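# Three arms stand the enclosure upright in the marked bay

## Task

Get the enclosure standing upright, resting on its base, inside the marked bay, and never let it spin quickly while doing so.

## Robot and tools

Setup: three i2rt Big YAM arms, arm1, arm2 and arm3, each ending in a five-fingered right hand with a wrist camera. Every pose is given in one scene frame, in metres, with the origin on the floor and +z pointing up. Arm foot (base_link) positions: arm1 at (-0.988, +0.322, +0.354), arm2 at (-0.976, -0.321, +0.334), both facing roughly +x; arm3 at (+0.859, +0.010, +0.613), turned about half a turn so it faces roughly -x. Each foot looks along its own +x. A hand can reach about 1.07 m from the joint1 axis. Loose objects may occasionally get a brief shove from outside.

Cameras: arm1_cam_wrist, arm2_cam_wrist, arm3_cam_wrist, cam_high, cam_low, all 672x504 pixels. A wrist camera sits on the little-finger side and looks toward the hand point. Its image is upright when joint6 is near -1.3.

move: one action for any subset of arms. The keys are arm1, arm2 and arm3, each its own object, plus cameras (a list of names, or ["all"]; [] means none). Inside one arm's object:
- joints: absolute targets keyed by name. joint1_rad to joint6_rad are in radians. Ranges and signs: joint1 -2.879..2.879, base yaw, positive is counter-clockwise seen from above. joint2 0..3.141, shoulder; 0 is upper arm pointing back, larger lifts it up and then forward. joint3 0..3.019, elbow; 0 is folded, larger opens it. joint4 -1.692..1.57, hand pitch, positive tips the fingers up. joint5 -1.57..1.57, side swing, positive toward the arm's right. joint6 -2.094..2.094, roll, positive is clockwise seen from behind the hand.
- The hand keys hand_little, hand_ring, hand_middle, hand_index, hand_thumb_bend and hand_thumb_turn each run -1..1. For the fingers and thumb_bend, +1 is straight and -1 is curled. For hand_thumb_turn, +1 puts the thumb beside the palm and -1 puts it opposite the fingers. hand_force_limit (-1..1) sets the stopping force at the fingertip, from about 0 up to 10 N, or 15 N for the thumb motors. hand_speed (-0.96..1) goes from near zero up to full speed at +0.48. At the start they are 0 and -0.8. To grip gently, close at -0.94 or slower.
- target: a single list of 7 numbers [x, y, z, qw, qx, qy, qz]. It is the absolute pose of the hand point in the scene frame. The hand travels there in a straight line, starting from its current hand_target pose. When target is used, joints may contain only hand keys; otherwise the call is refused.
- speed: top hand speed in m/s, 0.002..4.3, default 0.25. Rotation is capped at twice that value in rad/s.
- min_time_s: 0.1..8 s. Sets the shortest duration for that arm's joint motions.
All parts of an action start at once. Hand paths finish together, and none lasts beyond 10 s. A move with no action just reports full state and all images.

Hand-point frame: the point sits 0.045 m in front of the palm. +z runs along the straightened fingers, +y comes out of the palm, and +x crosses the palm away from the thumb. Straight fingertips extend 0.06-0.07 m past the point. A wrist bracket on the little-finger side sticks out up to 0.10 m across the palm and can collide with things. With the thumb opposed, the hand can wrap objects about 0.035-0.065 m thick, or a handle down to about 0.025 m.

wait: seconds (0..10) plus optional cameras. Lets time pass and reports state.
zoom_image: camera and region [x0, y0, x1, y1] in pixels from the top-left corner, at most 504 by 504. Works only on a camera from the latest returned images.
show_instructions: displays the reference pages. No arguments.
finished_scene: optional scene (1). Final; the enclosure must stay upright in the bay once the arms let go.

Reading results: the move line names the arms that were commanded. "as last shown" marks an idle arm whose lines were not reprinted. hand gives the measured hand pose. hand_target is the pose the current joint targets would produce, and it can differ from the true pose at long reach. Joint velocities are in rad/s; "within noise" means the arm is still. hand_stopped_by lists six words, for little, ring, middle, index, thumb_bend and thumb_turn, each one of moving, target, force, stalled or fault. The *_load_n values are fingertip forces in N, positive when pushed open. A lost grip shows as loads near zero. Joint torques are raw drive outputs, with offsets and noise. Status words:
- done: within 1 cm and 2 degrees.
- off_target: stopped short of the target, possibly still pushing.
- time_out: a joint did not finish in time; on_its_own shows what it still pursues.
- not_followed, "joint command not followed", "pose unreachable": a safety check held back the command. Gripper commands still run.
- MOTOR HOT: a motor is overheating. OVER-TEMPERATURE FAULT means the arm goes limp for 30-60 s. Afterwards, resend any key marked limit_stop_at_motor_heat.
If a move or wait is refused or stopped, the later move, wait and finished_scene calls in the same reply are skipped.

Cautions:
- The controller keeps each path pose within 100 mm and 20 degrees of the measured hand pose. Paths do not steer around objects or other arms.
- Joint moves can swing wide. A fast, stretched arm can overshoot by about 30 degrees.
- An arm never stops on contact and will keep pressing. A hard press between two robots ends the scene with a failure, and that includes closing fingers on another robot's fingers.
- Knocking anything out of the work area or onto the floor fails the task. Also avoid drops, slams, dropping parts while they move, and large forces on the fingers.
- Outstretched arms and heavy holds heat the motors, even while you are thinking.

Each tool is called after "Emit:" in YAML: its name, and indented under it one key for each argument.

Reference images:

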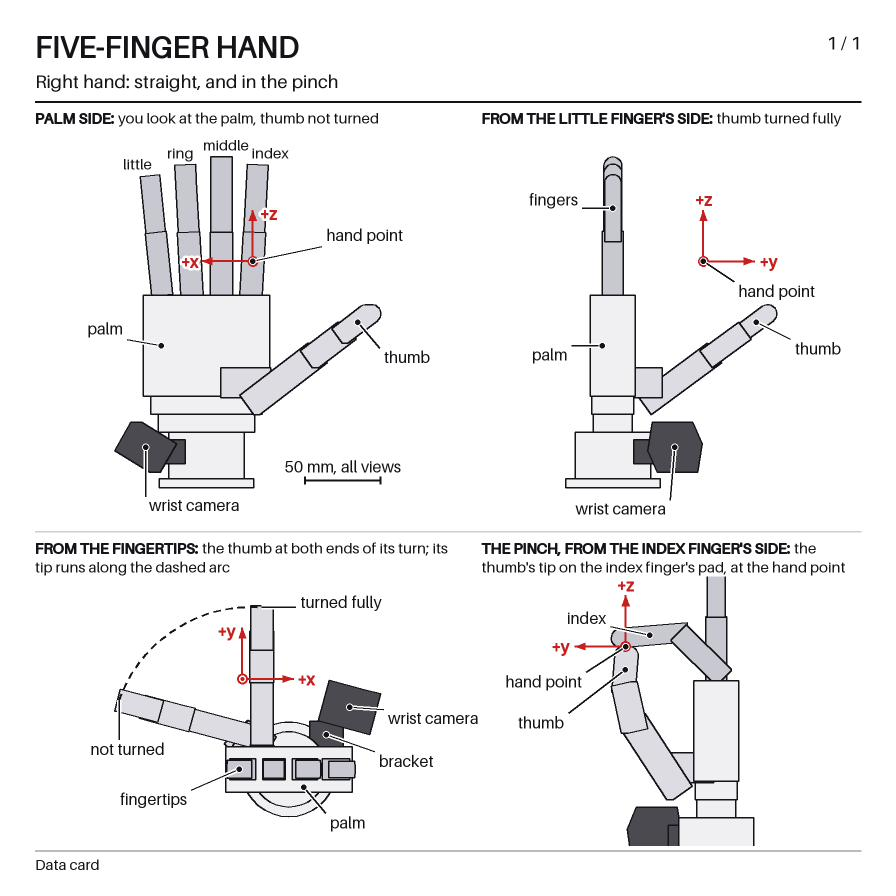

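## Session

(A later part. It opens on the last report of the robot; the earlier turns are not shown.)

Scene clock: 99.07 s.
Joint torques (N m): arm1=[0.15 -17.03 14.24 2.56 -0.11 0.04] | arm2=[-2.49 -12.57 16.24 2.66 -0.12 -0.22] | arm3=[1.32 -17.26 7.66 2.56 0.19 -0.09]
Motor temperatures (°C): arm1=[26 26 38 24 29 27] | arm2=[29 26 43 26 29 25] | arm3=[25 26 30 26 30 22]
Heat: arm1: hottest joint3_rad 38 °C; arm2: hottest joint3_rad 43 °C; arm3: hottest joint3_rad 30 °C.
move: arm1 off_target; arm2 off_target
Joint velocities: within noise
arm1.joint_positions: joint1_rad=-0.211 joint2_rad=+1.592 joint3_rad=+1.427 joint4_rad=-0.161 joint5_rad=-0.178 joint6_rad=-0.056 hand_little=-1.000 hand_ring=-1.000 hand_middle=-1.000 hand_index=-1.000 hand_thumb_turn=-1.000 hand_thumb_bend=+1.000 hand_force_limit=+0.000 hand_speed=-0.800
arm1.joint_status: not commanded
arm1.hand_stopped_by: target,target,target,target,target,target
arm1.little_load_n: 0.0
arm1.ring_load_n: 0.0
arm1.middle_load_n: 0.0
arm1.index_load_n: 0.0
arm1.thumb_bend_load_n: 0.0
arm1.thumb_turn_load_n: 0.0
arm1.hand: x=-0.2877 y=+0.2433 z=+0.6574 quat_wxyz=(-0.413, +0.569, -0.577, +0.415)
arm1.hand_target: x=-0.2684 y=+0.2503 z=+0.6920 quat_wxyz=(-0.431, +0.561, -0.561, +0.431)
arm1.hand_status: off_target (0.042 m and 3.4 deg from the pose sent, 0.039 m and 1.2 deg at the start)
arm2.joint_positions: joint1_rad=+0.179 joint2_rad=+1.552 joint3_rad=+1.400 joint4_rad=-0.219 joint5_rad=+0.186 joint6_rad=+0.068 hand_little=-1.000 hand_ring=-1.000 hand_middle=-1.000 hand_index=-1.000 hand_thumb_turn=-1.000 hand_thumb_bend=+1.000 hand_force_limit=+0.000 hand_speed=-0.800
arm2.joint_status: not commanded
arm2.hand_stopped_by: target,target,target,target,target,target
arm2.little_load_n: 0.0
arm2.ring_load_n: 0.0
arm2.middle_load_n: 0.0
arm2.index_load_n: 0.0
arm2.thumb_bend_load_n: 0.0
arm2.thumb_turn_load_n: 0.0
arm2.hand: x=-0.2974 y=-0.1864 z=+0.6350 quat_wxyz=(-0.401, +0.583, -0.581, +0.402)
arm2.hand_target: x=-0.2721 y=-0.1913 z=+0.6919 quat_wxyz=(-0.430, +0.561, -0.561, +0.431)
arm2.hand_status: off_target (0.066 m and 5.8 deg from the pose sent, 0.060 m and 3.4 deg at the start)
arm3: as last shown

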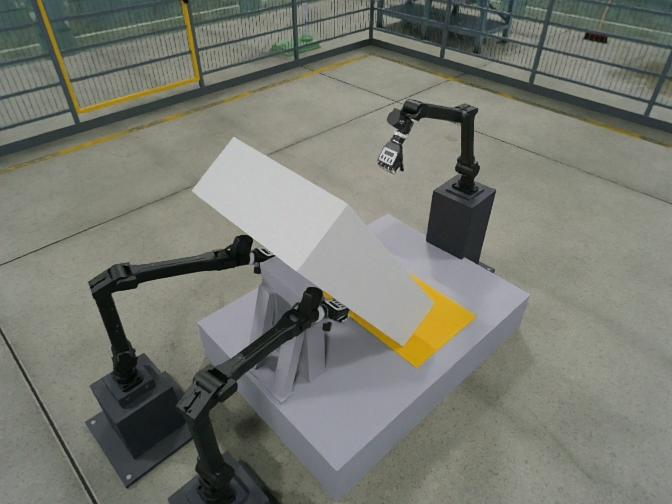

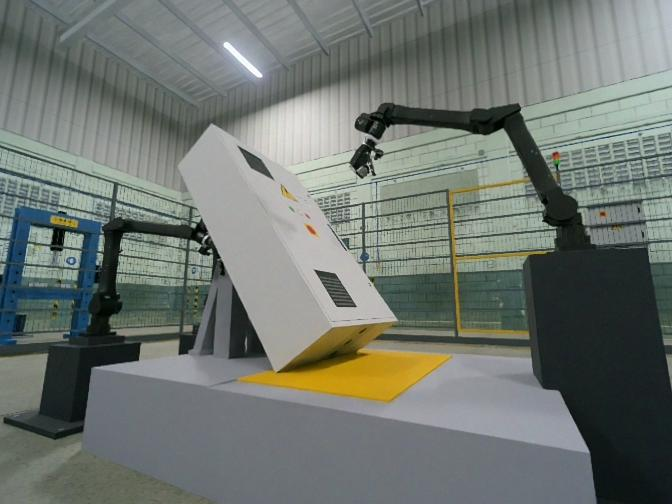

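Emit:
move:
  arm1: {"target":[-0.36,0.25,0.62,0.4305,-0.561,0.561,-0.4305],"speed":0.05}
  arm2: {"target":[-0.36,-0.19,0.62,0.4305,-0.561,0.561,-0.4305],"speed":0.05}
  cameras: []

Emit:
move:
  arm1: {"target":[-0.42,0.25,0.60,0.321,-0.630,0.630,-0.321],"speed":0.1}
  arm2: {"target":[-0.42,-0.19,0.60,0.321,-0.630,0.630,-0.321],"speed":0.1}
  cameras: []

Emit:
move:
  arm1: {"target":[-0.38,0.25,0.63,0.321,-0.630,0.630,-0.321],"speed":0.05}
  arm2: {"target":[-0.38,-0.19,0.63,0.321,-0.630,0.630,-0.321],"speed":0.05}
  cameras: ["cam_high","cam_low"]

Emit:
zoom_image:
  camera: "cam_high"
  region: [180, 210, 380, 410]

Scene clock: 111.63 s.
Joint torques (N m): arm1=[-1.55 -15.91 7.31 3.19 -0.25 -0.08] | arm2=[-1.03 -11.58 7.58 2.62 0.24 -0.12] | arm3=[1.32 -17.26 7.68 2.54 0.18 -0.09]
Motor temperatures (°C): arm1=[26 26 39 24 29 26] | arm2=[29 27 48 26 28 25] | arm3=[25 27 30 26 30 22]
Heat: arm1: hottest joint3_rad 39 °C; arm2: hottest joint3_rad 48 °C; arm3: hottest joint3_rad 30 °C.
move: arm1 done; arm2 done
Joint velocities: within noise
arm1.joint_positions: joint1_rad=-0.223 joint2_rad=+1.430 joint3_rad=+1.116 joint4_rad=+0.037 joint5_rad=-0.210 joint6_rad=-0.056 hand_little=-1.000 hand_ring=-1.000 hand_middle=-1.000 hand_index=-1.000 hand_thumb_turn=-1.000 hand_thumb_bend=+1.000 hand_force_limit=+0.000 hand_speed=-0.800
arm1.joint_status: not commanded
arm1.hand_stopped_by: target,target,target,target,target,target
arm1.little_load_n: 0.0
arm1.ring_load_n: 0.0
arm1.middle_load_n: 0.0
arm1.index_load_n: 0.0
arm1.thumb_bend_load_n: 0.0
arm1.thumb_turn_load_n: 0.0
arm1.hand: x=-0.3568 y=+0.2553 z=+0.6209 quat_wxyz=(-0.430, +0.564, -0.562, +0.425)
arm1.hand_target: x=-0.3601 y=+0.2502 z=+0.6200 quat_wxyz=(-0.430, +0.561, -0.561, +0.430)
arm1.hand_status: done (0.006 m and 0.7 deg from the pose sent, 0.082 m and 3.4 deg at the start)
arm2.joint_positions: joint1_rad=+0.195 joint2_rad=+1.387 joint3_rad=+1.126 joint4_rad=-0.015 joint5_rad=+0.213 joint6_rad=+0.068 hand_little=-1.000 hand_ring=-1.000 hand_middle=-1.000 hand_index=-1.000 hand_thumb_turn=-1.000 hand_thumb_bend=+1.000 hand_force_limit=+0.000 hand_speed=-0.800
arm2.joint_status: not commanded
arm2.hand_stopped_by: target,target,target,target,target,target
arm2.little_load_n: 0.0
arm2.ring_load_n: 0.0
arm2.middle_load_n: 0.0
arm2.index_load_n: 0.0
arm2.thumb_bend_load_n: 0.0
arm2.thumb_turn_load_n: 0.5
arm2.hand: x=-0.3555 y=-0.1931 z=+0.6223 quat_wxyz=(-0.429, +0.558, -0.566, +0.428)
arm2.hand_target: x=-0.3600 y=-0.1900 z=+0.6198 quat_wxyz=(-0.430, +0.561, -0.561, +0.430)
arm2.hand_status: done (0.006 m and 0.7 deg from the pose sent, 0.064 m and 5.8 deg at the start)
arm3: as last shown

Scene clock: 114.17 s.
Joint torques (N m): arm1=[-1.55 -14.8 12.01 1.48 -0.1 -0.23] | arm2=[-0.97 -10.64 12.72 1.44 0.05 0.15] | arm3=[1.38 -17.38 7.66 2.54 0.19 -0.09]
Motor temperatures (°C): arm1=[26 26 39 24 29 26] | arm2=[28 27 48 26 28 25] | arm3=[25 27 30 26 30 22]
Heat: arm1: hottest joint3_rad 39 °C; arm2: hottest joint3_rad 48 °C; arm3: hottest joint3_rad 30 °C.
move: arm1 off_target; arm2 off_target
Joint velocities: within noise
arm1.joint_positions: joint1_rad=-0.228 joint2_rad=+1.392 joint3_rad=+1.173 joint4_rad=-0.463 joint5_rad=-0.183 joint6_rad=-0.116 hand_little=-1.000 hand_ring=-1.000 hand_middle=-1.000 hand_index=-1.000 hand_thumb_turn=-1.000 hand_thumb_bend=+1.000 hand_force_limit=+0.000 hand_speed=-0.800
arm1.joint_status: not commanded
arm1.hand_stopped_by: target,target,target,target,target,target
arm1.little_load_n: 0.0
arm1.ring_load_n: 0.0
arm1.middle_load_n: 0.0
arm1.index_load_n: 0.0
arm1.thumb_bend_load_n: 0.0
arm1.thumb_turn_load_n: 0.0
arm1.hand: x=-0.4312 y=+0.2600 z=+0.5730 quat_wxyz=(-0.316, +0.633, -0.640, +0.300)
arm1.hand_target: x=-0.4211 y=+0.2504 z=+0.6000 quat_wxyz=(-0.321, +0.630, -0.630, +0.321)
arm1.hand_status: off_target (0.031 m and 2.7 deg from the pose sent, 0.067 m and 20.5 deg at the start)
arm2.joint_positions: joint1_rad=+0.200 joint2_rad=+1.355 joint3_rad=+1.184 joint4_rad=-0.522 joint5_rad=+0.186 joint6_rad=+0.118 hand_little=-1.000 hand_ring=-1.000 hand_middle=-1.000 hand_index=-1.000 hand_thumb_turn=-1.000 hand_thumb_bend=+1.000 hand_force_limit=+0.000 hand_speed=-0.800
arm2.joint_status: not commanded
arm2.hand_stopped_by: target,target,target,target,target,target
arm2.little_load_n: 0.0
arm2.ring_load_n: 0.0
arm2.middle_load_n: 0.0
arm2.index_load_n: 0.0
arm2.thumb_bend_load_n: 0.0
arm2.thumb_turn_load_n: 0.0
arm2.hand: x=-0.4328 y=-0.1993 z=+0.5677 quat_wxyz=(-0.297, +0.642, -0.633, +0.314)
arm2.hand_target: x=-0.4215 y=-0.1905 z=+0.6001 quat_wxyz=(-0.321, +0.630, -0.630, +0.321)
arm2.hand_status: off_target (0.036 m and 3.2 deg from the pose sent, 0.068 m and 20.7 deg at the start)
arm3: as last shown
arm3.ring_load_n: 0.5

Scene clock: 115.83 s.
Joint torques (N m): arm1=[-0.32 -13.86 12.25 1.52 -0.09 -0.11] | arm2=[-2.08 -9.76 12.82 1.43 0.04 0.03] | arm3=[1.32 -17.32 7.66 2.56 0.19 -0.1]
Motor temperatures (°C): arm1=[26 26 39 24 29 26] | arm2=[28 27 48 26 28 25] | arm3=[25 27 30 26 30 22]
Heat: arm1: hottest joint3_rad 39 °C; arm2: hottest joint3_rad 48 °C; arm3: hottest joint3_rad 30 °C.
move: arm1 off_target; arm2 off_target
Joint velocities: within noise
arm1.joint_positions: joint1_rad=-0.228 joint2_rad=+1.457 joint3_rad=+1.347 joint4_rad=-0.543 joint5_rad=-0.169 joint6_rad=-0.116 hand_little=-1.000 hand_ring=-1.000 hand_middle=-1.000 hand_index=-1.000 hand_thumb_turn=-1.000 hand_thumb_bend=+1.000 hand_force_limit=+0.000 hand_speed=-0.800
arm1.joint_status: not commanded
arm1.hand_stopped_by: target,target,target,target,target,target
arm1.little_load_n: 0.0
arm1.ring_load_n: 0.0
arm1.middle_load_n: 0.0
arm1.index_load_n: 0.5
arm1.thumb_bend_load_n: 0.0
arm1.thumb_turn_load_n: 0.0
arm1.hand: x=-0.3940 y=+0.2492 z=+0.6172 quat_wxyz=(-0.318, +0.628, -0.637, +0.315)
arm1.hand_target: x=-0.3808 y=+0.2502 z=+0.6297 quat_wxyz=(-0.321, +0.630, -0.630, +0.321)
arm1.hand_status: off_target (0.019 m and 1.2 deg from the pose sent, 0.077 m and 2.7 deg at the start)
arm2.joint_positions: joint1_rad=+0.197 joint2_rad=+1.426 joint3_rad=+1.359 joint4_rad=-0.598 joint5_rad=+0.172 joint6_rad=+0.118 hand_little=-1.000 hand_ring=-1.000 hand_middle=-1.000 hand_index=-1.000 hand_thumb_turn=-1.000 hand_thumb_bend=+1.000 hand_force_limit=+0.000 hand_speed=-0.800
arm2.joint_status: not commanded
arm2.hand_stopped_by: target,target,target,target,target,target
arm2.little_load_n: 0.0
arm2.ring_load_n: 0.0
arm2.middle_load_n: 0.0
arm2.index_load_n: 0.0
arm2.thumb_bend_load_n: 0.0
arm2.thumb_turn_load_n: 0.0
arm2.hand: x=-0.3959 y=-0.1899 z=+0.6121 quat_wxyz=(-0.311, +0.638, -0.629, +0.316)
arm2.hand_target: x=-0.3810 y=-0.1903 z=+0.6299 quat_wxyz=(-0.321, +0.630, -0.630, +0.321)
arm2.hand_status: off_target (0.024 m and 1.6 deg from the pose sent, 0.082 m and 3.2 deg at the start)
arm3: as last shown
arm3.ring_load_n: 0.0

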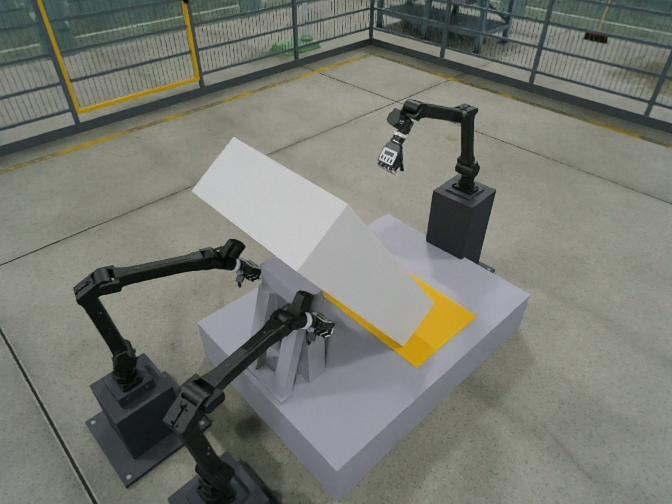

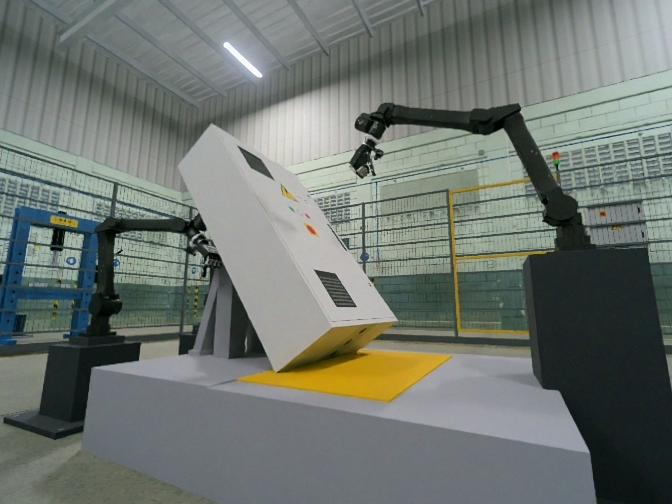

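Scaled by 2.520 from the camera's image (finer frame: 960x720).

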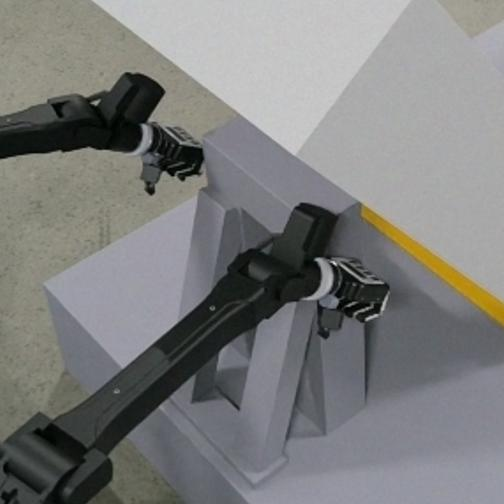

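Emit:
move:
  arm1: {"target":[-0.35,0.25,0.65,0.321,-0.630,0.630,-0.321],"speed":0.05}
  arm2: {"target":[-0.35,-0.19,0.65,0.321,-0.630,0.630,-0.321],"speed":0.05}
  cameras: []

Emit:
move:
  arm1: {"target":[-0.325,0.25,0.667,0.321,-0.630,0.630,-0.321],"speed":0.05}
  arm2: {"target":[-0.325,-0.19,0.667,0.321,-0.630,0.630,-0.321],"speed":0.05}
  cameras: []

Emit:
move:
  arm1: {"target":[-0.305,0.25,0.682,0.321,-0.630,0.630,-0.321],"speed":0.05}
  arm2: {"target":[-0.305,-0.19,0.682,0.321,-0.630,0.630,-0.321],"speed":0.05}
  cameras: ["cam_high","cam_low"]

Emit:
zoom_image:
  camera: "cam_high"
  region: [180, 210, 380, 410]

Scene clock: 118.77 s.
Joint torques (N m): arm1=[-0.21 -15.33 12.29 1.55 -0.09 -0.04] | arm2=[-2.2 -11.11 13.11 1.47 0.03 -0.03] | arm3=[1.32 -17.32 7.69 2.54 0.18 -0.09]
Motor temperatures (°C): arm1=[26 26 40 24 29 26] | arm2=[28 27 48 26 28 25] | arm3=[25 27 30 26 30 22]
Heat: arm1: hottest joint3_rad 40 °C; arm2: hottest joint3_rad 48 °C; arm3: hottest joint3_rad 30 °C.
move: arm1 off_target; arm2 off_target
Joint velocities: within noise
arm1.joint_positions: joint1_rad=-0.218 joint2_rad=+1.529 joint3_rad=+1.481 joint4_rad=-0.603 joint5_rad=-0.160 joint6_rad=-0.116 hand_little=-1.000 hand_ring=-1.000 hand_middle=-1.000 hand_index=-1.000 hand_thumb_turn=-1.000 hand_thumb_bend=+1.000 hand_force_limit=+0.000 hand_speed=-0.800
arm1.joint_status: not commanded
arm1.hand_stopped_by: target,target,target,target,target,target
arm1.little_load_n: 0.5
arm1.ring_load_n: 0.0
arm1.middle_load_n: 0.0
arm1.index_load_n: 0.0
arm1.thumb_bend_load_n: 0.0
arm1.thumb_turn_load_n: 0.0
arm1.hand: x=-0.3640 y=+0.2473 z=+0.6384 quat_wxyz=(-0.317, +0.629, -0.635, +0.317)
arm1.hand_target: x=-0.3508 y=+0.2501 z=+0.6500 quat_wxyz=(-0.321, +0.630, -0.630, +0.322)
arm1.hand_status: off_target (0.018 m and 0.9 deg from the pose sent, 0.055 m and 1.1 deg at the start)
arm2.joint_positions: joint1_rad=+0.185 joint2_rad=+1.501 joint3_rad=+1.490 joint4_rad=-0.655 joint5_rad=+0.163 joint6_rad=+0.118 hand_little=-1.000 hand_ring=-1.000 hand_middle=-1.000 hand_index=-1.000 hand_thumb_turn=-1.000 hand_thumb_bend=+1.000 hand_force_limit=+0.000 hand_speed=-0.800
arm2.joint_status: not commanded
arm2.hand_stopped_by: target,target,target,target,target,target
arm2.little_load_n: 0.0
arm2.ring_load_n: 0.0
arm2.middle_load_n: 0.0
arm2.index_load_n: 0.0
arm2.thumb_bend_load_n: 0.0
arm2.thumb_turn_load_n: -0.5
arm2.hand: x=-0.3661 y=-0.1889 z=+0.6317 quat_wxyz=(-0.312, +0.637, -0.632, +0.314)
arm2.hand_target: x=-0.3511 y=-0.1904 z=+0.6499 quat_wxyz=(-0.321, +0.630, -0.630, +0.321)
arm2.hand_status: off_target (0.024 m and 1.6 deg from the pose sent, 0.060 m and 1.6 deg at the start)
arm3: as last shown
arm3.middle_load_n: 0.5

Scene clock: 120.00 s.
Joint torques (N m): arm1=[0.21 -12.75 16.18 2.17 -0.09 0.02] | arm2=[-2.9 -7.36 18.4 2.36 0.03 -0.1] | arm3=[1.26 -17.26 7.68 2.55 0.19 -0.09]
Motor temperatures (°C): arm1=[26 26 40 24 29 26] | arm2=[28 27 48 26 28 25] | arm3=[25 27 30 26 30 22]
Heat: arm1: hottest joint3_rad 40 °C; arm2: hottest joint3_rad 48 °C; arm3: hottest joint3_rad 30 °C.
move: arm1 off_target; arm2 off_target
Joint velocities: within noise
arm1.joint_positions: joint1_rad=-0.215 joint2_rad=+1.551 joint3_rad=+1.536 joint4_rad=-0.669 joint5_rad=-0.153 joint6_rad=-0.116 hand_little=-1.000 hand_ring=-1.000 hand_middle=-1.000 hand_index=-1.000 hand_thumb_turn=-1.000 hand_thumb_bend=+1.000 hand_force_limit=+0.000 hand_speed=-0.800
arm1.joint_status: not commanded
arm1.hand_stopped_by: target,target,target,target,target,target
arm1.little_load_n: 0.0
arm1.ring_load_n: 0.0
arm1.middle_load_n: 0.0
arm1.index_load_n: 0.0
arm1.thumb_bend_load_n: 0.0
arm1.thumb_turn_load_n: 0.5
arm1.hand: x=-0.3623 y=+0.2473 z=+0.6442 quat_wxyz=(-0.307, +0.633, -0.641, +0.306)
arm1.hand_target: x=-0.3291 y=+0.2507 z=+0.6666 quat_wxyz=(-0.322, +0.629, -0.630, +0.322)
arm1.hand_status: off_target (0.044 m and 2.7 deg from the pose sent, 0.049 m and 0.9 deg at the start)
arm2.joint_positions: joint1_rad=+0.185 joint2_rad=+1.502 joint3_rad=+1.511 joint4_rad=-0.724 joint5_rad=+0.156 joint6_rad=+0.118 hand_little=-1.000 hand_ring=-1.000 hand_middle=-1.000 hand_index=-1.000 hand_thumb_turn=-1.000 hand_thumb_bend=+1.000 hand_force_limit=+0.000 hand_speed=-0.800
arm2.joint_status: not commanded
arm2.hand_stopped_by: target,target,target,target,target,target
arm2.little_load_n: 0.0
arm2.ring_load_n: 0.0
arm2.middle_load_n: 0.0
arm2.index_load_n: 0.0
arm2.thumb_bend_load_n: 0.0
arm2.thumb_turn_load_n: 0.0
arm2.hand: x=-0.3763 y=-0.1899 z=+0.6308 quat_wxyz=(-0.295, +0.646, -0.637, +0.299)
arm2.hand_target: x=-0.3324 y=-0.1920 z=+0.6665 quat_wxyz=(-0.323, +0.629, -0.629, +0.323)
arm2.hand_status: off_target (0.063 m and 4.4 deg from the pose sent, 0.054 m and 1.6 deg at the start)
arm3.joint_positions: joint1_rad=-0.044 joint2_rad=+1.853 joint3_rad=+2.264 joint4_rad=-1.307 joint5_rad=-0.007 joint6_rad=+0.016 hand_little=-1.000 hand_ring=-1.000 hand_middle=-1.000 hand_index=-1.000 hand_thumb_turn=-1.000 hand_thumb_bend=+1.000 hand_force_limit=+0.000 hand_speed=-0.800
arm3.joint_status: not commanded
arm3.hand_stopped_by: target,target,target,target,target,target
arm3.little_load_n: 0.0
arm3.ring_load_n: 0.5
arm3.middle_load_n: 0.0
arm3.index_load_n: 0.0
arm3.thumb_bend_load_n: 0.0
arm3.thumb_turn_load_n: 0.0
arm3.hand: x=+0.1981 y=-0.0249 z=+0.9989 quat_wxyz=(+0.236, -0.671, -0.662, +0.237)
arm3.hand_target: x=+0.2004 y=-0.0300 z=+1.0198 quat_wxyz=(+0.253, -0.660, -0.660, +0.253)
arm3.hand_status: not commanded

Scene clock: 121.27 s.
Joint torques (N m): arm1=[0.62 -9.82 20.27 3.04 -0.09 0.08] | arm2=[-3.25 -5.01 22.2 3.14 0.03 -0.15] | arm3=[1.32 -17.32 7.68 2.58 0.18 -0.09]
Motor temperatures (°C): arm1=[26 26 41 24 29 26] | arm2=[28 26 49 26 28 25] | arm3=[25 27 30 26 30 22]
Heat: arm1: hottest joint3_rad 41 °C; arm2: hottest joint3_rad 49 °C; arm3: hottest joint3_rad 30 °C.
move: arm1 off_target; arm2 off_target
Joint velocities: within noise
arm1.joint_positions: joint1_rad=-0.215 joint2_rad=+1.552 joint3_rad=+1.555 joint4_rad=-0.729 joint5_rad=-0.149 joint6_rad=-0.116 hand_little=-1.000 hand_ring=-1.000 hand_middle=-1.000 hand_index=-1.000 hand_thumb_turn=-1.000 hand_thumb_bend=+1.000 hand_force_limit=+0.000 hand_speed=-0.800
arm1.joint_status: not commanded
arm1.hand_stopped_by: target,target,target,target,target,target
arm1.little_load_n: 0.5
arm1.ring_load_n: 0.0
arm1.middle_load_n: 0.0
arm1.index_load_n: 0.0
arm1.thumb_bend_load_n: 0.0
arm1.thumb_turn_load_n: 0.0
arm1.hand: x=-0.3705 y=+0.2484 z=+0.6442 quat_wxyz=(-0.295, +0.638, -0.649, +0.291)
arm1.hand_target: x=-0.3163 y=+0.2519 z=+0.6810 quat_wxyz=(-0.323, +0.629, -0.629, +0.323)
arm1.hand_status: off_target (0.076 m and 5.1 deg from the pose sent, 0.069 m and 2.7 deg at the start)
arm2.joint_positions: joint1_rad=+0.185 joint2_rad=+1.504 joint3_rad=+1.528 joint4_rad=-0.780 joint5_rad=+0.151 joint6_rad=+0.118 hand_little=-1.000 hand_ring=-1.000 hand_middle=-1.000 hand_index=-1.000 hand_thumb_turn=-1.000 hand_thumb_bend=+1.000 hand_force_limit=+0.000 hand_speed=-0.800
arm2.joint_status: not commanded
arm2.hand_stopped_by: target,target,target,target,target,target
arm2.little_load_n: 0.0
arm2.ring_load_n: 0.0
arm2.middle_load_n: 0.5
arm2.index_load_n: 0.5
arm2.thumb_bend_load_n: 0.0
arm2.thumb_turn_load_n: 0.0
arm2.hand: x=-0.3851 y=-0.1908 z=+0.6300 quat_wxyz=(-0.281, +0.654, -0.641, +0.287)
arm2.hand_target: x=-0.3210 y=-0.1939 z=+0.6808 quat_wxyz=(-0.324, +0.628, -0.629, +0.324)
arm2.hand_status: off_target (0.095 m and 6.7 deg from the pose sent, 0.088 m and 4.4 deg at the start)
arm3: as last shown
arm3.ring_load_n: 0.0

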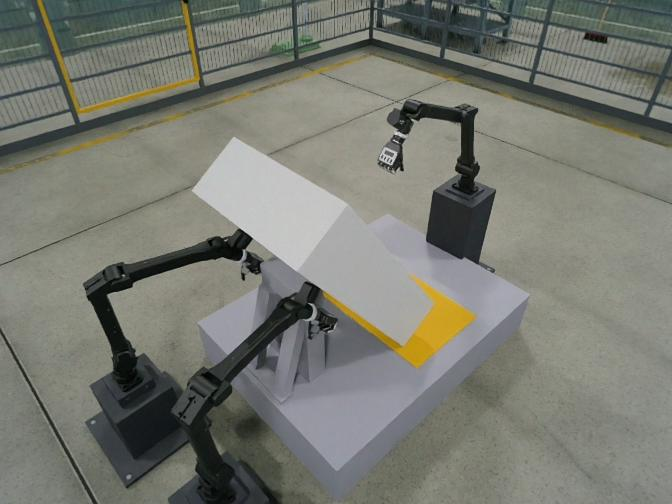

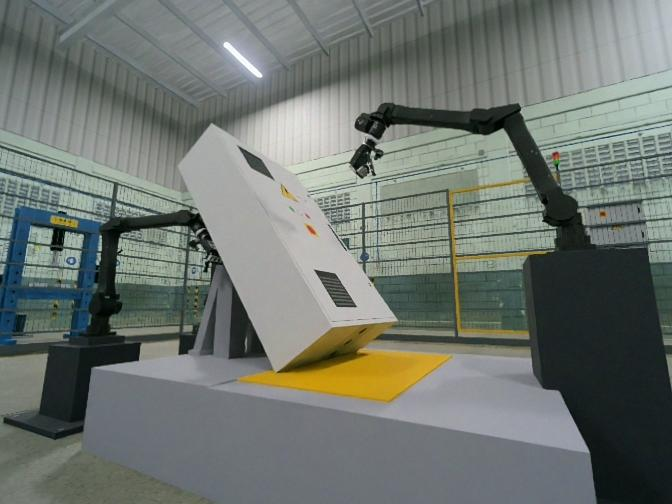

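Scaled by 2.520 from the camera's image (finer frame: 960x720).

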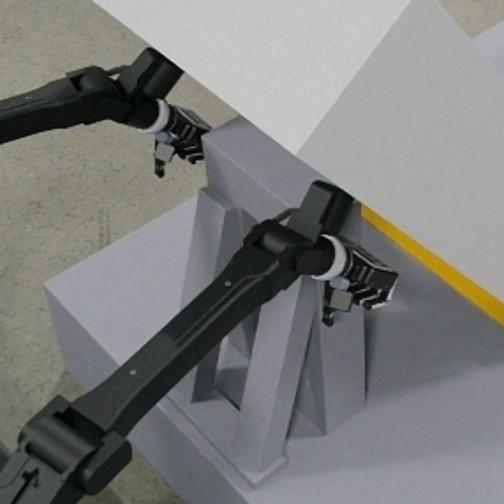

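Emit:
move:
  arm1: {"target":[-0.43,0.25,0.60,0.321,-0.630,0.630,-0.321],"speed":0.08}
  arm2: {"target":[-0.43,-0.19,0.60,0.321,-0.630,0.630,-0.321],"speed":0.08}
  cameras: []

Emit:
move:
  arm1: {"target":[-0.50,0.25,0.71,0.321,-0.630,0.630,-0.321],"speed":0.1}
  arm2: {"target":[-0.50,-0.19,0.71,0.321,-0.630,0.630,-0.321],"speed":0.1}
  cameras: []

Emit:
move:
  arm1: {"target":[-0.45,0.25,0.745,0.321,-0.630,0.630,-0.321],"speed":0.05}
  arm2: {"target":[-0.45,-0.19,0.745,0.321,-0.630,0.630,-0.321],"speed":0.05}
  cameras: ["cam_high","cam_low"]

Emit:
zoom_image:
  camera: "cam_high"
  region: [180, 210, 380, 410]

Scene clock: 129.53 s.
Joint torques (N m): arm1=[-1.49 -14.97 7.39 2.82 -0.29 -0.24] | arm2=[-1.14 -10.7 7.64 2.36 0.3 0.14] | arm3=[1.32 -17.32 7.68 2.54 0.19 -0.1]
Motor temperatures (°C): arm1=[25 26 45 24 29 26] | arm2=[28 26 56 26 28 25] | arm3=[25 28 31 26 30 22]
Heat: arm1: hottest joint3_rad 45 °C; arm2: hottest joint3_rad 56 °C; arm3: hottest joint3_rad 31 °C.
move: arm1 done; arm2 done
Joint velocities: within noise
arm1.joint_positions: joint1_rad=-0.233 joint2_rad=+1.373 joint3_rad=+1.219 joint4_rad=-0.495 joint5_rad=-0.182 joint6_rad=-0.119 hand_little=-1.000 hand_ring=-1.000 hand_middle=-1.000 hand_index=-1.000 hand_thumb_turn=-1.000 hand_thumb_bend=+1.000 hand_force_limit=+0.000 hand_speed=-0.800
arm1.joint_status: not commanded
arm1.hand_stopped_by: target,target,target,target,target,target
arm1.little_load_n: 0.0
arm1.ring_load_n: 0.0
arm1.middle_load_n: 0.0
arm1.index_load_n: 0.0
arm1.thumb_bend_load_n: 0.0
arm1.thumb_turn_load_n: 0.0
arm1.hand: x=-0.4276 y=+0.2555 z=+0.6025 quat_wxyz=(-0.322, +0.628, -0.635, +0.314)
arm1.hand_target: x=-0.4300 y=+0.2500 z=+0.6000 quat_wxyz=(-0.321, +0.630, -0.630, +0.321)
arm1.hand_status: done (0.006 m and 1.0 deg from the pose sent, 0.074 m and 5.1 deg at the start)
arm2.joint_positions: joint1_rad=+0.206 joint2_rad=+1.337 joint3_rad=+1.238 joint4_rad=-0.547 joint5_rad=+0.185 joint6_rad=+0.121 hand_little=-1.000 hand_ring=-1.000 hand_middle=-1.000 hand_index=-1.000 hand_thumb_turn=-1.000 hand_thumb_bend=+1.000 hand_force_limit=+0.000 hand_speed=-0.800
arm2.joint_status: not commanded
arm2.hand_stopped_by: target,target,target,target,target,target
arm2.little_load_n: 0.0
arm2.ring_load_n: 0.0
arm2.middle_load_n: 0.0
arm2.index_load_n: 0.0
arm2.thumb_bend_load_n: 0.0
arm2.thumb_turn_load_n: 0.0
arm2.hand: x=-0.4270 y=-0.1942 z=+0.6031 quat_wxyz=(-0.316, +0.634, -0.627, +0.323)
arm2.hand_target: x=-0.4300 y=-0.1900 z=+0.6000 quat_wxyz=(-0.321, +0.630, -0.630, +0.321)
arm2.hand_status: done (0.006 m and 0.8 deg from the pose sent, 0.054 m and 6.7 deg at the start)
arm3: as last shown

Scene clock: 131.60 s.
Joint torques (N m): arm1=[-1.49 -10.81 12.08 1.51 -0.31 -0.24] | arm2=[-1.03 -7.24 12.55 1.42 0.33 0.13] | arm3=[1.32 -17.32 7.66 2.55 0.19 -0.09]
Motor temperatures (°C): arm1=[25 26 45 24 29 26] | arm2=[28 26 55 26 28 25] | arm3=[25 28 31 26 30 22]
Heat: arm1: hottest joint3_rad 45 °C; arm2: hottest joint3_rad 55 °C; arm3: hottest joint3_rad 31 °C.
move: arm1 off_target; arm2 off_target
Joint velocities: within noise
arm1.joint_positions: joint1_rad=-0.275 joint2_rad=+1.181 joint3_rad=+1.283 joint4_rad=-0.780 joint5_rad=-0.215 joint6_rad=-0.144 hand_little=-1.000 hand_ring=-1.000 hand_middle=-1.000 hand_index=-1.000 hand_thumb_turn=-1.000 hand_thumb_bend=+1.000 hand_force_limit=+0.000 hand_speed=-0.800
arm1.joint_status: not commanded
arm1.hand_stopped_by: target,target,target,target,target,target
arm1.little_load_n: 0.0
arm1.ring_load_n: 0.0
arm1.middle_load_n: 0.0
arm1.index_load_n: 0.0
arm1.thumb_bend_load_n: 0.0
arm1.thumb_turn_load_n: 0.0
arm1.hand: x=-0.5053 y=+0.2571 z=+0.6870 quat_wxyz=(-0.317, +0.631, -0.639, +0.305)
arm1.hand_target: x=-0.5007 y=+0.2503 z=+0.7098 quat_wxyz=(-0.321, +0.630, -0.630, +0.321)
arm1.hand_status: off_target (0.025 m and 2.2 deg from the pose sent, 0.130 m and 1.0 deg at the start)
arm2.joint_positions: joint1_rad=+0.249 joint2_rad=+1.163 joint3_rad=+1.315 joint4_rad=-0.843 joint5_rad=+0.220 joint6_rad=+0.148 hand_little=-1.000 hand_ring=-1.000 hand_middle=-1.000 hand_index=-1.000 hand_thumb_turn=-1.000 hand_thumb_bend=+1.000 hand_force_limit=+0.000 hand_speed=-0.800
arm2.joint_status: not commanded
arm2.hand_stopped_by: target,target,target,target,target,target
arm2.little_load_n: 0.0
arm2.ring_load_n: 0.5
arm2.middle_load_n: 0.0
arm2.index_load_n: 0.0
arm2.thumb_bend_load_n: 0.0
arm2.thumb_turn_load_n: 0.0
arm2.hand: x=-0.5063 y=-0.1964 z=+0.6820 quat_wxyz=(-0.301, +0.642, -0.631, +0.314)
arm2.hand_target: x=-0.5011 y=-0.1904 z=+0.7098 quat_wxyz=(-0.321, +0.630, -0.630, +0.321)
arm2.hand_status: off_target (0.029 m and 2.7 deg from the pose sent, 0.130 m and 0.8 deg at the start)
arm3: as last shown

Scene clock: 133.47 s.
Joint torques (N m): arm1=[-0.26 -11.52 12.31 1.51 -0.1 -0.03] | arm2=[-2.2 -7.82 12.57 1.43 0.06 -0.06] | arm3=[1.32 -17.32 7.66 2.54 0.19 -0.09]
Motor temperatures (°C): arm1=[25 26 44 24 29 26] | arm2=[28 26 55 26 28 25] | arm3=[25 28 31 26 30 22]
Heat: arm1: hottest joint3_rad 44 °C; arm2: hottest joint3_rad 55 °C; arm3: hottest joint3_rad 31 °C.
move: arm1 off_target; arm2 off_target
Joint velocities: within noise
arm1.joint_positions: joint1_rad=-0.263 joint2_rad=+1.305 joint3_rad=+1.492 joint4_rad=-0.848 joint5_rad=-0.197 joint6_rad=-0.144 hand_little=-1.000 hand_ring=-1.000 hand_middle=-1.000 hand_index=-1.000 hand_thumb_turn=-1.000 hand_thumb_bend=+1.000 hand_force_limit=+0.000 hand_speed=-0.800
arm1.joint_status: not commanded
arm1.hand_stopped_by: target,target,target,target,target,target
arm1.little_load_n: 0.0
arm1.ring_load_n: 0.0
arm1.middle_load_n: 0.0
arm1.index_load_n: 0.0
arm1.thumb_bend_load_n: 0.0
arm1.thumb_turn_load_n: 0.0
arm1.hand: x=-0.4602 y=+0.2477 z=+0.7286 quat_wxyz=(-0.316, +0.630, -0.636, +0.315)
arm1.hand_target: x=-0.4506 y=+0.2500 z=+0.7447 quat_wxyz=(-0.321, +0.630, -0.630, +0.321)
arm1.hand_status: off_target (0.019 m and 1.1 deg from the pose sent, 0.080 m and 2.2 deg at the start)
arm2.joint_positions: joint1_rad=+0.232 joint2_rad=+1.290 joint3_rad=+1.526 joint4_rad=-0.908 joint5_rad=+0.200 joint6_rad=+0.148 hand_little=-1.000 hand_ring=-1.000 hand_middle=-1.000 hand_index=-1.000 hand_thumb_turn=-1.000 hand_thumb_bend=+1.000 hand_force_limit=+0.000 hand_speed=-0.800
arm2.joint_status: not commanded
arm2.hand_stopped_by: target,target,target,target,target,target
arm2.little_load_n: 0.0
arm2.ring_load_n: 0.0
arm2.middle_load_n: 0.0
arm2.index_load_n: 0.0
arm2.thumb_bend_load_n: 0.0
arm2.thumb_turn_load_n: 0.0
arm2.hand: x=-0.4608 y=-0.1889 z=+0.7249 quat_wxyz=(-0.311, +0.636, -0.632, +0.314)
arm2.hand_target: x=-0.4509 y=-0.1903 z=+0.7447 quat_wxyz=(-0.321, +0.630, -0.630, +0.321)
arm2.hand_status: off_target (0.023 m and 1.6 deg from the pose sent, 0.085 m and 2.7 deg at the start)
arm3: as last shown

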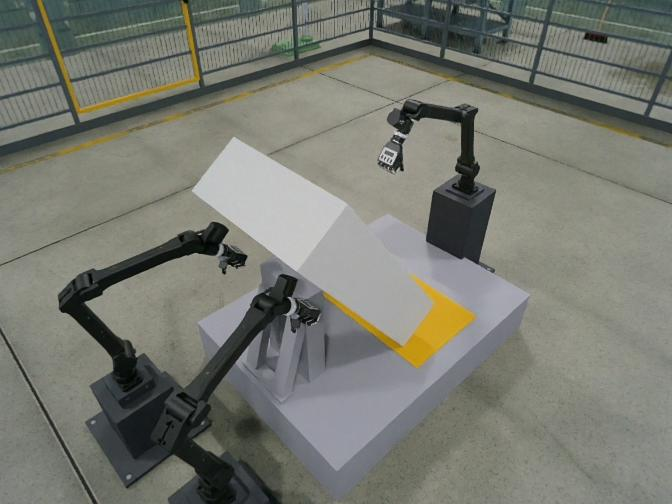

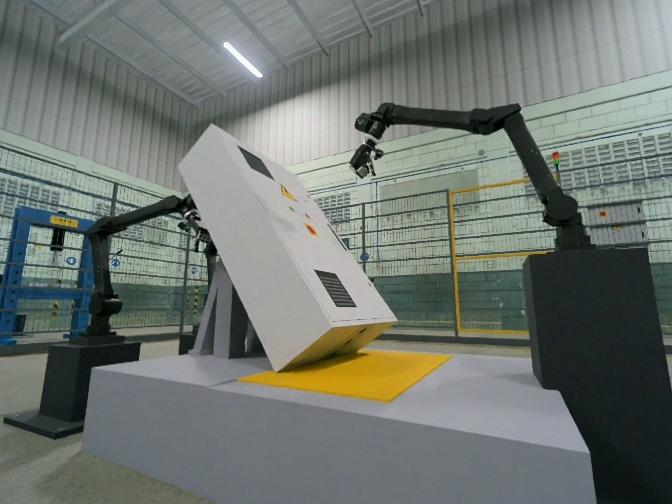

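Scaled by 2.520 from the camera's image (finer frame: 960x720).

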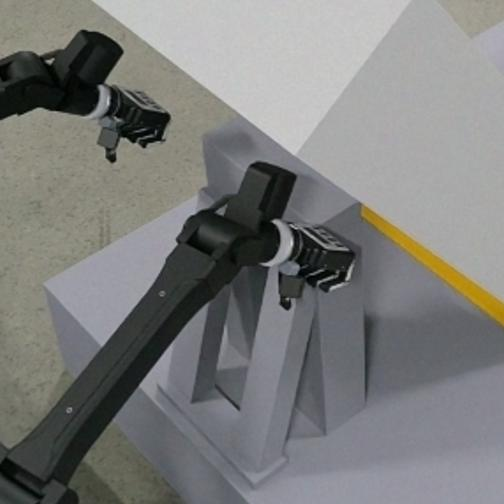

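Emit:
move:
  arm1: {"target":[-0.41,0.25,0.775,0.321,-0.630,0.630,-0.321],"speed":0.05}
  arm2: {"target":[-0.41,-0.19,0.775,0.321,-0.630,0.630,-0.321],"speed":0.05}
  cameras: []

Emit:
move:
  arm1: {"target":[-0.375,0.25,0.80,0.321,-0.630,0.630,-0.321],"speed":0.04}
  arm2: {"target":[-0.375,-0.19,0.80,0.321,-0.630,0.630,-0.321],"speed":0.04}
  cameras: ["cam_high","cam_low"]

Scene clock: 136.10 s.
Joint torques (N m): arm1=[0.26 -9.35 15.8 2.55 -0.1 0.11] | arm2=[-2.9 -4.19 17.54 2.85 0.05 -0.18] | arm3=[1.26 -17.32 7.65 2.54 0.19 -0.09]
Motor temperatures (°C): arm1=[25 26 45 24 29 26] | arm2=[28 26 55 26 28 25] | arm3=[25 28 31 26 30 22]
Heat: arm1: hottest joint3_rad 45 °C; arm2: hottest joint3_rad 55 °C; arm3: hottest joint3_rad 31 °C.
move: arm1 off_target; arm2 off_target
Joint velocities: within noise
arm1.joint_positions: joint1_rad=-0.250 joint2_rad=+1.378 joint3_rad=+1.629 joint4_rad=-0.944 joint5_rad=-0.181 joint6_rad=-0.144 hand_little=-1.000 hand_ring=-1.000 hand_middle=-1.000 hand_index=-1.000 hand_thumb_turn=-1.000 hand_thumb_bend=+1.000 hand_force_limit=+0.000 hand_speed=-0.800
arm1.joint_status: not commanded
arm1.hand_stopped_by: target,target,target,target,target,target
arm1.little_load_n: 0.0
arm1.ring_load_n: 0.0
arm1.middle_load_n: 0.0
arm1.index_load_n: 0.5
arm1.thumb_bend_load_n: 0.0
arm1.thumb_turn_load_n: 0.0
arm1.hand: x=-0.4437 y=+0.2481 z=+0.7480 quat_wxyz=(-0.305, +0.636, -0.640, +0.304)
arm1.hand_target: x=-0.4137 y=+0.2508 z=+0.7739 quat_wxyz=(-0.322, +0.629, -0.630, +0.322)
arm1.hand_status: off_target (0.043 m and 3.0 deg from the pose sent, 0.068 m and 1.1 deg at the start)
arm2.joint_positions: joint1_rad=+0.222 joint2_rad=+1.344 joint3_rad=+1.634 joint4_rad=-1.011 joint5_rad=+0.185 joint6_rad=+0.147 hand_little=-1.000 hand_ring=-1.000 hand_middle=-1.000 hand_index=-1.000 hand_thumb_turn=-1.000 hand_thumb_bend=+1.000 hand_force_limit=+0.000 hand_speed=-0.800
arm2.joint_status: not commanded
arm2.hand_stopped_by: target,target,target,target,target,target
arm2.little_load_n: 0.5
arm2.ring_load_n: 0.0
arm2.middle_load_n: 0.0
arm2.index_load_n: 0.0
arm2.thumb_bend_load_n: 0.0
arm2.thumb_turn_load_n: 0.0
arm2.hand: x=-0.4556 y=-0.1901 z=+0.7383 quat_wxyz=(-0.295, +0.645, -0.638, +0.299)
arm2.hand_target: x=-0.4161 y=-0.1918 z=+0.7731 quat_wxyz=(-0.322, +0.629, -0.630, +0.323)
arm2.hand_status: off_target (0.059 m and 4.4 deg from the pose sent, 0.071 m and 1.6 deg at the start)
arm3: as last shown
arm3.ring_load_n: 0.5
arm3.index_load_n: 0.5

Scene clock: 138.27 s.
Joint torques (N m): arm1=[0.5 -9 17.69 3.45 -0.1 0.13] | arm2=[-3.19 -4.19 19.26 3.73 0.05 -0.19] | arm3=[1.32 -17.26 7.68 2.55 0.19 -0.09]
Motor temperatures (°C): arm1=[25 26 45 24 29 26] | arm2=[28 26 56 26 28 25] | arm3=[25 28 31 26 30 22]
Heat: arm1: hottest joint3_rad 45 °C; arm2: hottest joint3_rad 56 °C; arm3: hottest joint3_rad 31 °C.
move: arm1 off_target; arm2 off_target
Joint velocities: within noise
arm1.joint_positions: joint1_rad=-0.238 joint2_rad=+1.463 joint3_rad=+1.781 joint4_rad=-1.039 joint5_rad=-0.170 joint6_rad=-0.137 hand_little=-1.000 hand_ring=-1.000 hand_middle=-1.000 hand_index=-1.000 hand_thumb_turn=-1.000 hand_thumb_bend=+1.000 hand_force_limit=+0.000 hand_speed=-0.800
arm1.joint_status: not commanded
arm1.hand_stopped_by: target,target,target,target,target,target
arm1.little_load_n: 0.0
arm1.ring_load_n: 0.0
arm1.middle_load_n: 0.0
arm1.index_load_n: 0.0
arm1.thumb_bend_load_n: 0.5
arm1.thumb_turn_load_n: 0.0
arm1.hand: x=-0.4237 y=+0.2482 z=+0.7671 quat_wxyz=(-0.297, +0.639, -0.646, +0.294)
arm1.hand_target: x=-0.3821 y=+0.2512 z=+0.7980 quat_wxyz=(-0.323, +0.629, -0.630, +0.322)
arm1.hand_status: off_target (0.059 m and 4.7 deg from the pose sent, 0.086 m and 3.0 deg at the start)
arm2.joint_positions: joint1_rad=+0.209 joint2_rad=+1.433 joint3_rad=+1.788 joint4_rad=-1.104 joint5_rad=+0.172 joint6_rad=+0.139 hand_little=-1.000 hand_ring=-1.000 hand_middle=-1.000 hand_index=-1.000 hand_thumb_turn=-1.000 hand_thumb_bend=+1.000 hand_force_limit=+0.000 hand_speed=-0.800
arm2.joint_status: not commanded
arm2.hand_stopped_by: target,target,target,target,target,target
arm2.little_load_n: 0.0
arm2.ring_load_n: 0.0
arm2.middle_load_n: 0.0
arm2.index_load_n: 0.0
arm2.thumb_bend_load_n: 0.0
arm2.thumb_turn_load_n: 0.0
arm2.hand: x=-0.4352 y=-0.1903 z=+0.7567 quat_wxyz=(-0.284, +0.651, -0.641, +0.290)
arm2.hand_target: x=-0.3850 y=-0.1926 z=+0.7970 quat_wxyz=(-0.323, +0.629, -0.629, +0.323)
arm2.hand_status: off_target (0.074 m and 6.1 deg from the pose sent, 0.101 m and 4.4 deg at the start)
arm3: as last shown

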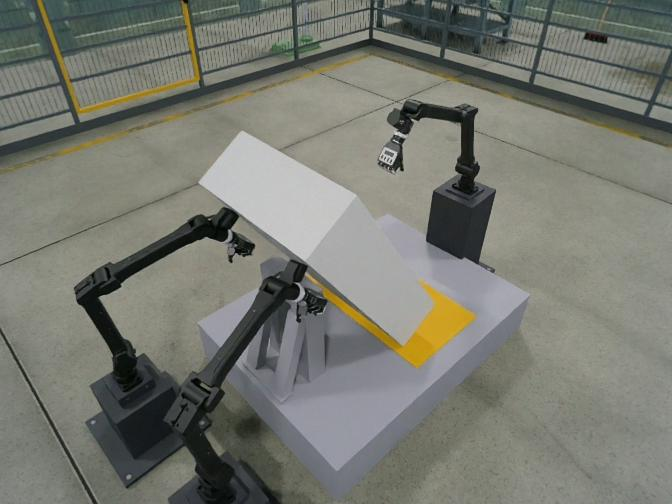

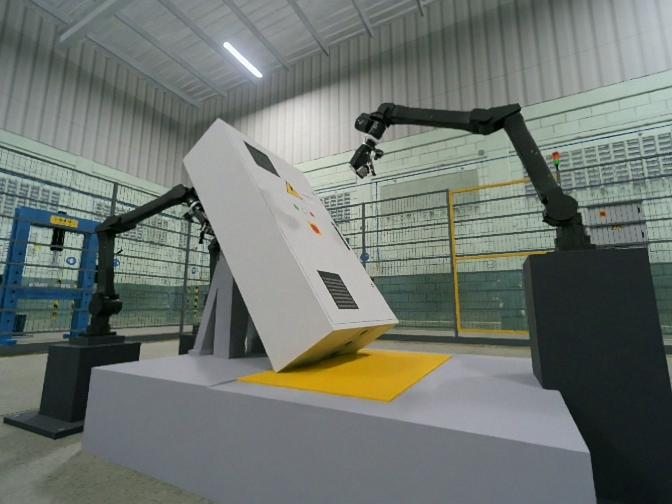

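Emit:
move:
  arm1: {"target":[-0.345,0.25,0.815,0.311,-0.635,0.635,-0.311],"speed":0.04}
  arm2: {"target":[-0.345,-0.19,0.815,0.311,-0.635,0.635,-0.311],"speed":0.04}
  cameras: ["cam_high","cam_low"]

Scene clock: 148.97 s.
Joint torques (N m): arm1=[0.26 -12.69 15.41 3.23 -0.09 0.12] | arm2=[-2.78 -7.53 16.77 3.51 0.04 -0.19] | arm3=[1.26 -17.32 7.66 2.54 0.19 -0.1]
Motor temperatures (°C): arm1=[25 26 47 24 29 26] | arm2=[28 26 58 26 28 25] | arm3=[25 28 31 26 30 22]
Heat: arm1: hottest joint3_rad 47 °C; arm2: hottest joint3_rad 58 °C; arm3: hottest joint3_rad 31 °C.
move: arm1 off_target; arm2 off_target
Joint velocities: within noise
arm1.joint_positions: joint1_rad=-0.221 joint2_rad=+1.619 joint3_rad=+2.048 joint4_rad=-1.161 joint5_rad=-0.155 joint6_rad=-0.133 hand_little=-1.000 hand_ring=-1.000 hand_middle=-1.000 hand_index=-1.000 hand_thumb_turn=-1.000 hand_thumb_bend=+1.000 hand_force_limit=+0.000 hand_speed=-0.800
arm1.joint_status: not commanded
arm1.hand_stopped_by: target,target,target,target,target,target
arm1.little_load_n: 0.0
arm1.ring_load_n: 0.0
arm1.middle_load_n: 0.0
arm1.index_load_n: 0.0
arm1.thumb_bend_load_n: 0.0
arm1.thumb_turn_load_n: 0.0
arm1.hand: x=-0.3819 y=+0.2469 z=+0.7959 quat_wxyz=(-0.292, +0.643, -0.646, +0.291)
arm1.hand_target: x=-0.3491 y=+0.2508 z=+0.8137 quat_wxyz=(-0.312, +0.634, -0.635, +0.312)
arm1.hand_status: off_target (0.042 m and 3.5 deg from the pose sent, 0.092 m and 2.9 deg at the start)
arm2.joint_positions: joint1_rad=+0.190 joint2_rad=+1.598 joint3_rad=+2.066 joint4_rad=-1.232 joint5_rad=+0.157 joint6_rad=+0.135 hand_little=-1.000 hand_ring=-1.000 hand_middle=-1.000 hand_index=-1.000 hand_thumb_turn=-1.000 hand_thumb_bend=+1.000 hand_force_limit=+0.000 hand_speed=-0.800
arm2.joint_status: not commanded
arm2.hand_stopped_by: target,target,target,target,target,target
arm2.little_load_n: 0.0
arm2.ring_load_n: 0.0
arm2.middle_load_n: 0.0
arm2.index_load_n: 0.0
arm2.thumb_bend_load_n: 0.0
arm2.thumb_turn_load_n: 0.0
arm2.hand: x=-0.3922 y=-0.1891 z=+0.7865 quat_wxyz=(-0.280, +0.651, -0.646, +0.284)
arm2.hand_target: x=-0.3516 y=-0.1918 z=+0.8132 quat_wxyz=(-0.313, +0.634, -0.634, +0.313)
arm2.hand_status: off_target (0.055 m and 5.2 deg from the pose sent, 0.107 m and 4.3 deg at the start)
arm3: as last shown
arm3.ring_load_n: 0.0

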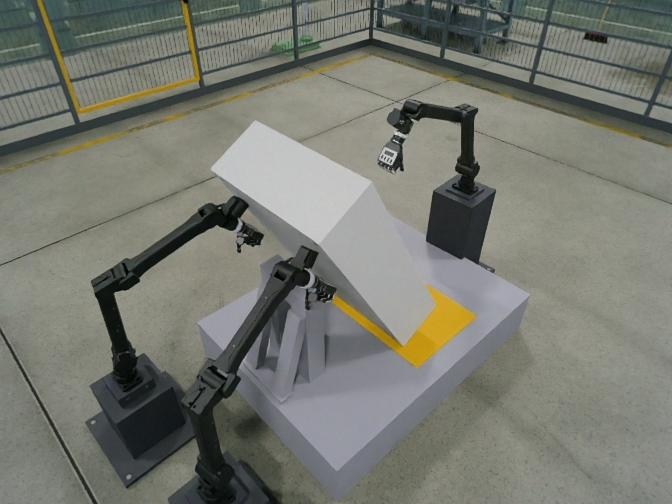

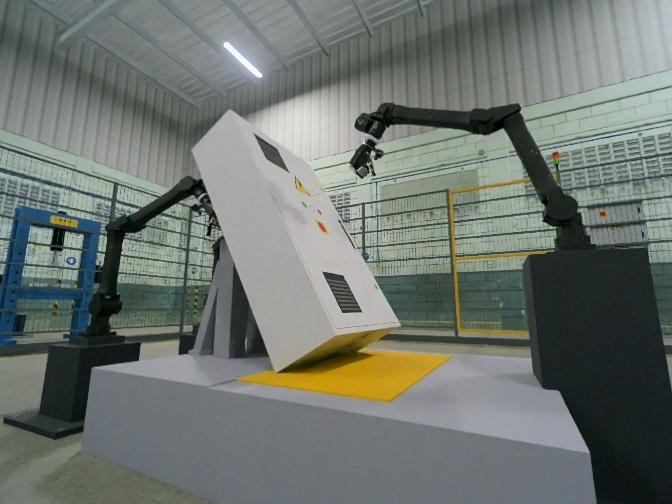

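Emit:
move:
  arm1: {"target":[-0.310,0.25,0.832,0.311,-0.635,0.635,-0.311],"speed":0.04}
  arm2: {"target":[-0.306,-0.19,0.834,0.311,-0.635,0.635,-0.311],"speed":0.04}
  cameras: []

Emit:
move:
  arm1: {"target":[-0.290,0.25,0.840,0.305,-0.638,0.638,-0.305],"speed":0.04}
  arm2: {"target":[-0.284,-0.19,0.843,0.305,-0.638,0.638,-0.305],"speed":0.04}
  cameras: ["cam_high","cam_low"]

Scene clock: 152.73 s.
Joint torques (N m): arm1=[0.03 -17.32 12.6 2.5 -0.09 0.12] | arm2=[-2.61 -11.11 14.5 3.86 0.04 -0.19] | arm3=[1.32 -17.32 7.65 2.55 0.19 -0.09]
Motor temperatures (°C): arm1=[25 26 48 24 29 26] | arm2=[28 26 59 26 28 25] | arm3=[25 28 31 26 30 22]
Heat: arm1: hottest joint3_rad 48 °C; arm2: hottest joint3_rad 59 °C; arm3: hottest joint3_rad 31 °C.
move: arm1 off_target; arm2 off_target
Joint velocities: within noise
arm1.joint_positions: joint1_rad=-0.206 joint2_rad=+1.815 joint3_rad=+2.384 joint4_rad=-1.272 joint5_rad=-0.145 joint6_rad=-0.127 hand_little=-1.000 hand_ring=-1.000 hand_middle=-1.000 hand_index=-1.000 hand_thumb_turn=-1.000 hand_thumb_bend=+1.000 hand_force_limit=+0.000 hand_speed=-0.800
arm1.joint_status: not commanded
arm1.hand_stopped_by: target,target,target,target,target,target
arm1.little_load_n: 0.0
arm1.ring_load_n: 0.0
arm1.middle_load_n: 0.0
arm1.index_load_n: 0.0
arm1.thumb_bend_load_n: 0.0
arm1.thumb_turn_load_n: 0.0
arm1.hand: x=-0.3295 y=+0.2447 z=+0.8231 quat_wxyz=(-0.299, +0.641, -0.640, +0.301)
arm1.hand_target: x=-0.3115 y=+0.2502 z=+0.8313 quat_wxyz=(-0.312, +0.635, -0.635, +0.312)
arm1.hand_status: off_target (0.022 m and 2.0 deg from the pose sent, 0.081 m and 3.5 deg at the start)
arm2.joint_positions: joint1_rad=+0.174 joint2_rad=+1.818 joint3_rad=+2.448 joint4_rad=-1.389 joint5_rad=+0.147 joint6_rad=+0.128 hand_little=-1.000 hand_ring=-1.000 hand_middle=-1.000 hand_index=-1.000 hand_thumb_turn=-1.000 hand_thumb_bend=+1.000 hand_force_limit=+0.000 hand_speed=-0.800
arm2.joint_status: not commanded
arm2.hand_stopped_by: target,target,target,target,target,target
arm2.little_load_n: 0.0
arm2.ring_load_n: 0.0
arm2.middle_load_n: 0.0
arm2.index_load_n: 0.0
arm2.thumb_bend_load_n: 0.0
arm2.thumb_turn_load_n: 0.0
arm2.hand: x=-0.3425 y=-0.1879 z=+0.8138 quat_wxyz=(-0.281, +0.649, -0.647, +0.285)
arm2.hand_target: x=-0.3108 y=-0.1913 z=+0.8329 quat_wxyz=(-0.313, +0.634, -0.634, +0.313)
arm2.hand_status: off_target (0.042 m and 5.0 deg from the pose sent, 0.099 m and 5.2 deg at the start)
arm3.joint_positions: joint1_rad=-0.044 joint2_rad=+1.853 joint3_rad=+2.264 joint4_rad=-1.307 joint5_rad=-0.007 joint6_rad=+0.016 hand_little=-1.000 hand_ring=-1.000 hand_middle=-1.000 hand_index=-1.000 hand_thumb_turn=-1.000 hand_thumb_bend=+1.000 hand_force_limit=+0.000 hand_speed=-0.800
arm3.joint_status: not commanded
arm3.hand_stopped_by: target,target,target,target,target,target
arm3.little_load_n: 0.5
arm3.ring_load_n: 0.0
arm3.middle_load_n: 0.0
arm3.index_load_n: 0.0
arm3.thumb_bend_load_n: 0.0
arm3.thumb_turn_load_n: 0.0
arm3.hand: x=+0.1981 y=-0.0249 z=+0.9989 quat_wxyz=(+0.236, -0.671, -0.662, +0.237)
arm3.hand_target: x=+0.2004 y=-0.0300 z=+1.0198 quat_wxyz=(+0.253, -0.660, -0.660, +0.253)
arm3.hand_status: not commanded

Scene clock: 155.10 s.
Joint torques (N m): arm1=[-0.03 -19.84 10.91 2.74 -0.09 0.11] | arm2=[-2.43 -15.21 11.08 3.62 0.03 -0.19] | arm3=[1.38 -17.32 7.68 2.55 0.18 -0.1]
Motor temperatures (°C): arm1=[25 26 47 24 29 26] | arm2=[28 26 58 26 28 25] | arm3=[25 28 31 26 30 22]
Heat: arm1: hottest joint3_rad 47 °C; arm2: hottest joint3_rad 58 °C; arm3: hottest joint3_rad 31 °C.
move: arm1 off_target; arm2 off_target
Joint velocities: within noise
arm1.joint_positions: joint1_rad=-0.197 joint2_rad=+2.026 joint3_rad=+2.784 joint4_rad=-1.476 joint5_rad=-0.137 joint6_rad=-0.123 hand_little=-1.000 hand_ring=-1.000 hand_middle=-1.000 hand_index=-1.000 hand_thumb_turn=-1.000 hand_thumb_bend=+1.000 hand_force_limit=+0.000 hand_speed=-0.800
arm1.joint_status: not commanded
arm1.hand_stopped_by: target,target,target,target,target,target
arm1.little_load_n: 0.0
arm1.ring_load_n: 0.0
arm1.middle_load_n: 0.0
arm1.index_load_n: 0.0
arm1.thumb_bend_load_n: 0.0
arm1.thumb_turn_load_n: 0.0
arm1.hand: x=-0.3066 y=+0.2448 z=+0.8361 quat_wxyz=(-0.294, +0.643, -0.642, +0.296)
arm1.hand_target: x=-0.2914 y=+0.2504 z=+0.8395 quat_wxyz=(-0.307, +0.637, -0.637, +0.307)
arm1.hand_status: off_target (0.018 m and 1.8 deg from the pose sent, 0.043 m and 0.9 deg at the start)
arm2.joint_positions: joint1_rad=+0.165 joint2_rad=+2.046 joint3_rad=+2.864 joint4_rad=-1.537 joint5_rad=+0.137 joint6_rad=+0.126 hand_little=-1.000 hand_ring=-1.000 hand_middle=-1.000 hand_index=-1.000 hand_thumb_turn=-1.000 hand_thumb_bend=+1.000 hand_force_limit=+0.000 hand_speed=-0.800
arm2.joint_status: not commanded
arm2.hand_stopped_by: target,target,target,target,target,target
arm2.little_load_n: 0.0
arm2.ring_load_n: 0.0
arm2.middle_load_n: 0.0
arm2.index_load_n: 0.0
arm2.thumb_bend_load_n: 0.0
arm2.thumb_turn_load_n: 0.0
arm2.hand: x=-0.3057 y=-0.1848 z=+0.8288 quat_wxyz=(-0.297, +0.641, -0.644, +0.293)
arm2.hand_target: x=-0.2870 y=-0.1906 z=+0.8420 quat_wxyz=(-0.322, +0.630, -0.632, +0.317)
arm2.hand_status: off_target (0.027 m and 1.8 deg from the pose sent, 0.066 m and 4.0 deg at the start; a joint's target at an end of its range on 37 of 71 steps)
arm3: as last shown
arm3.little_load_n: 0.0

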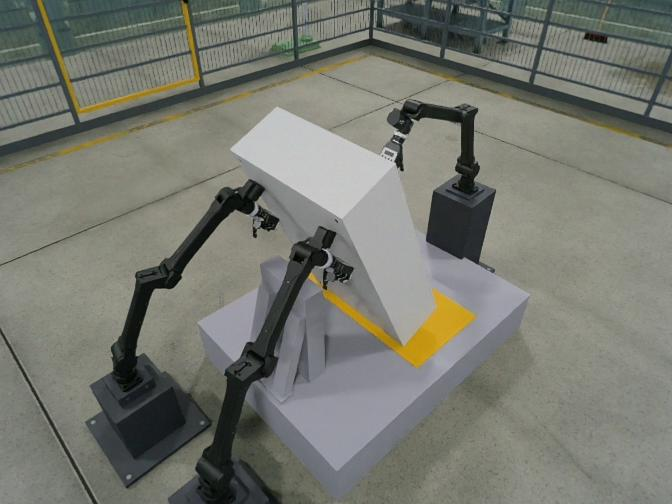

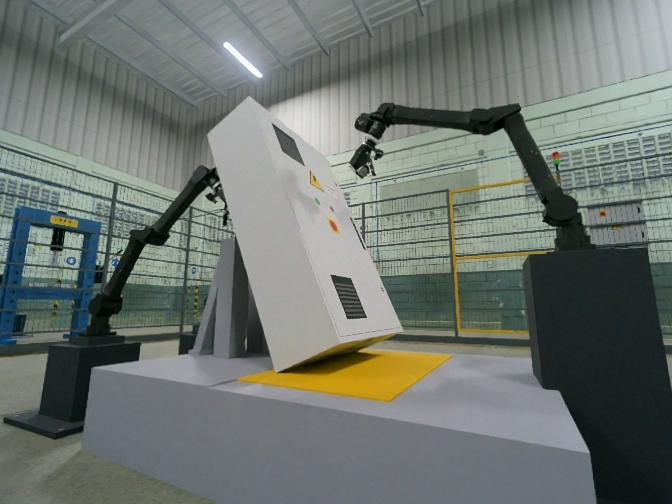

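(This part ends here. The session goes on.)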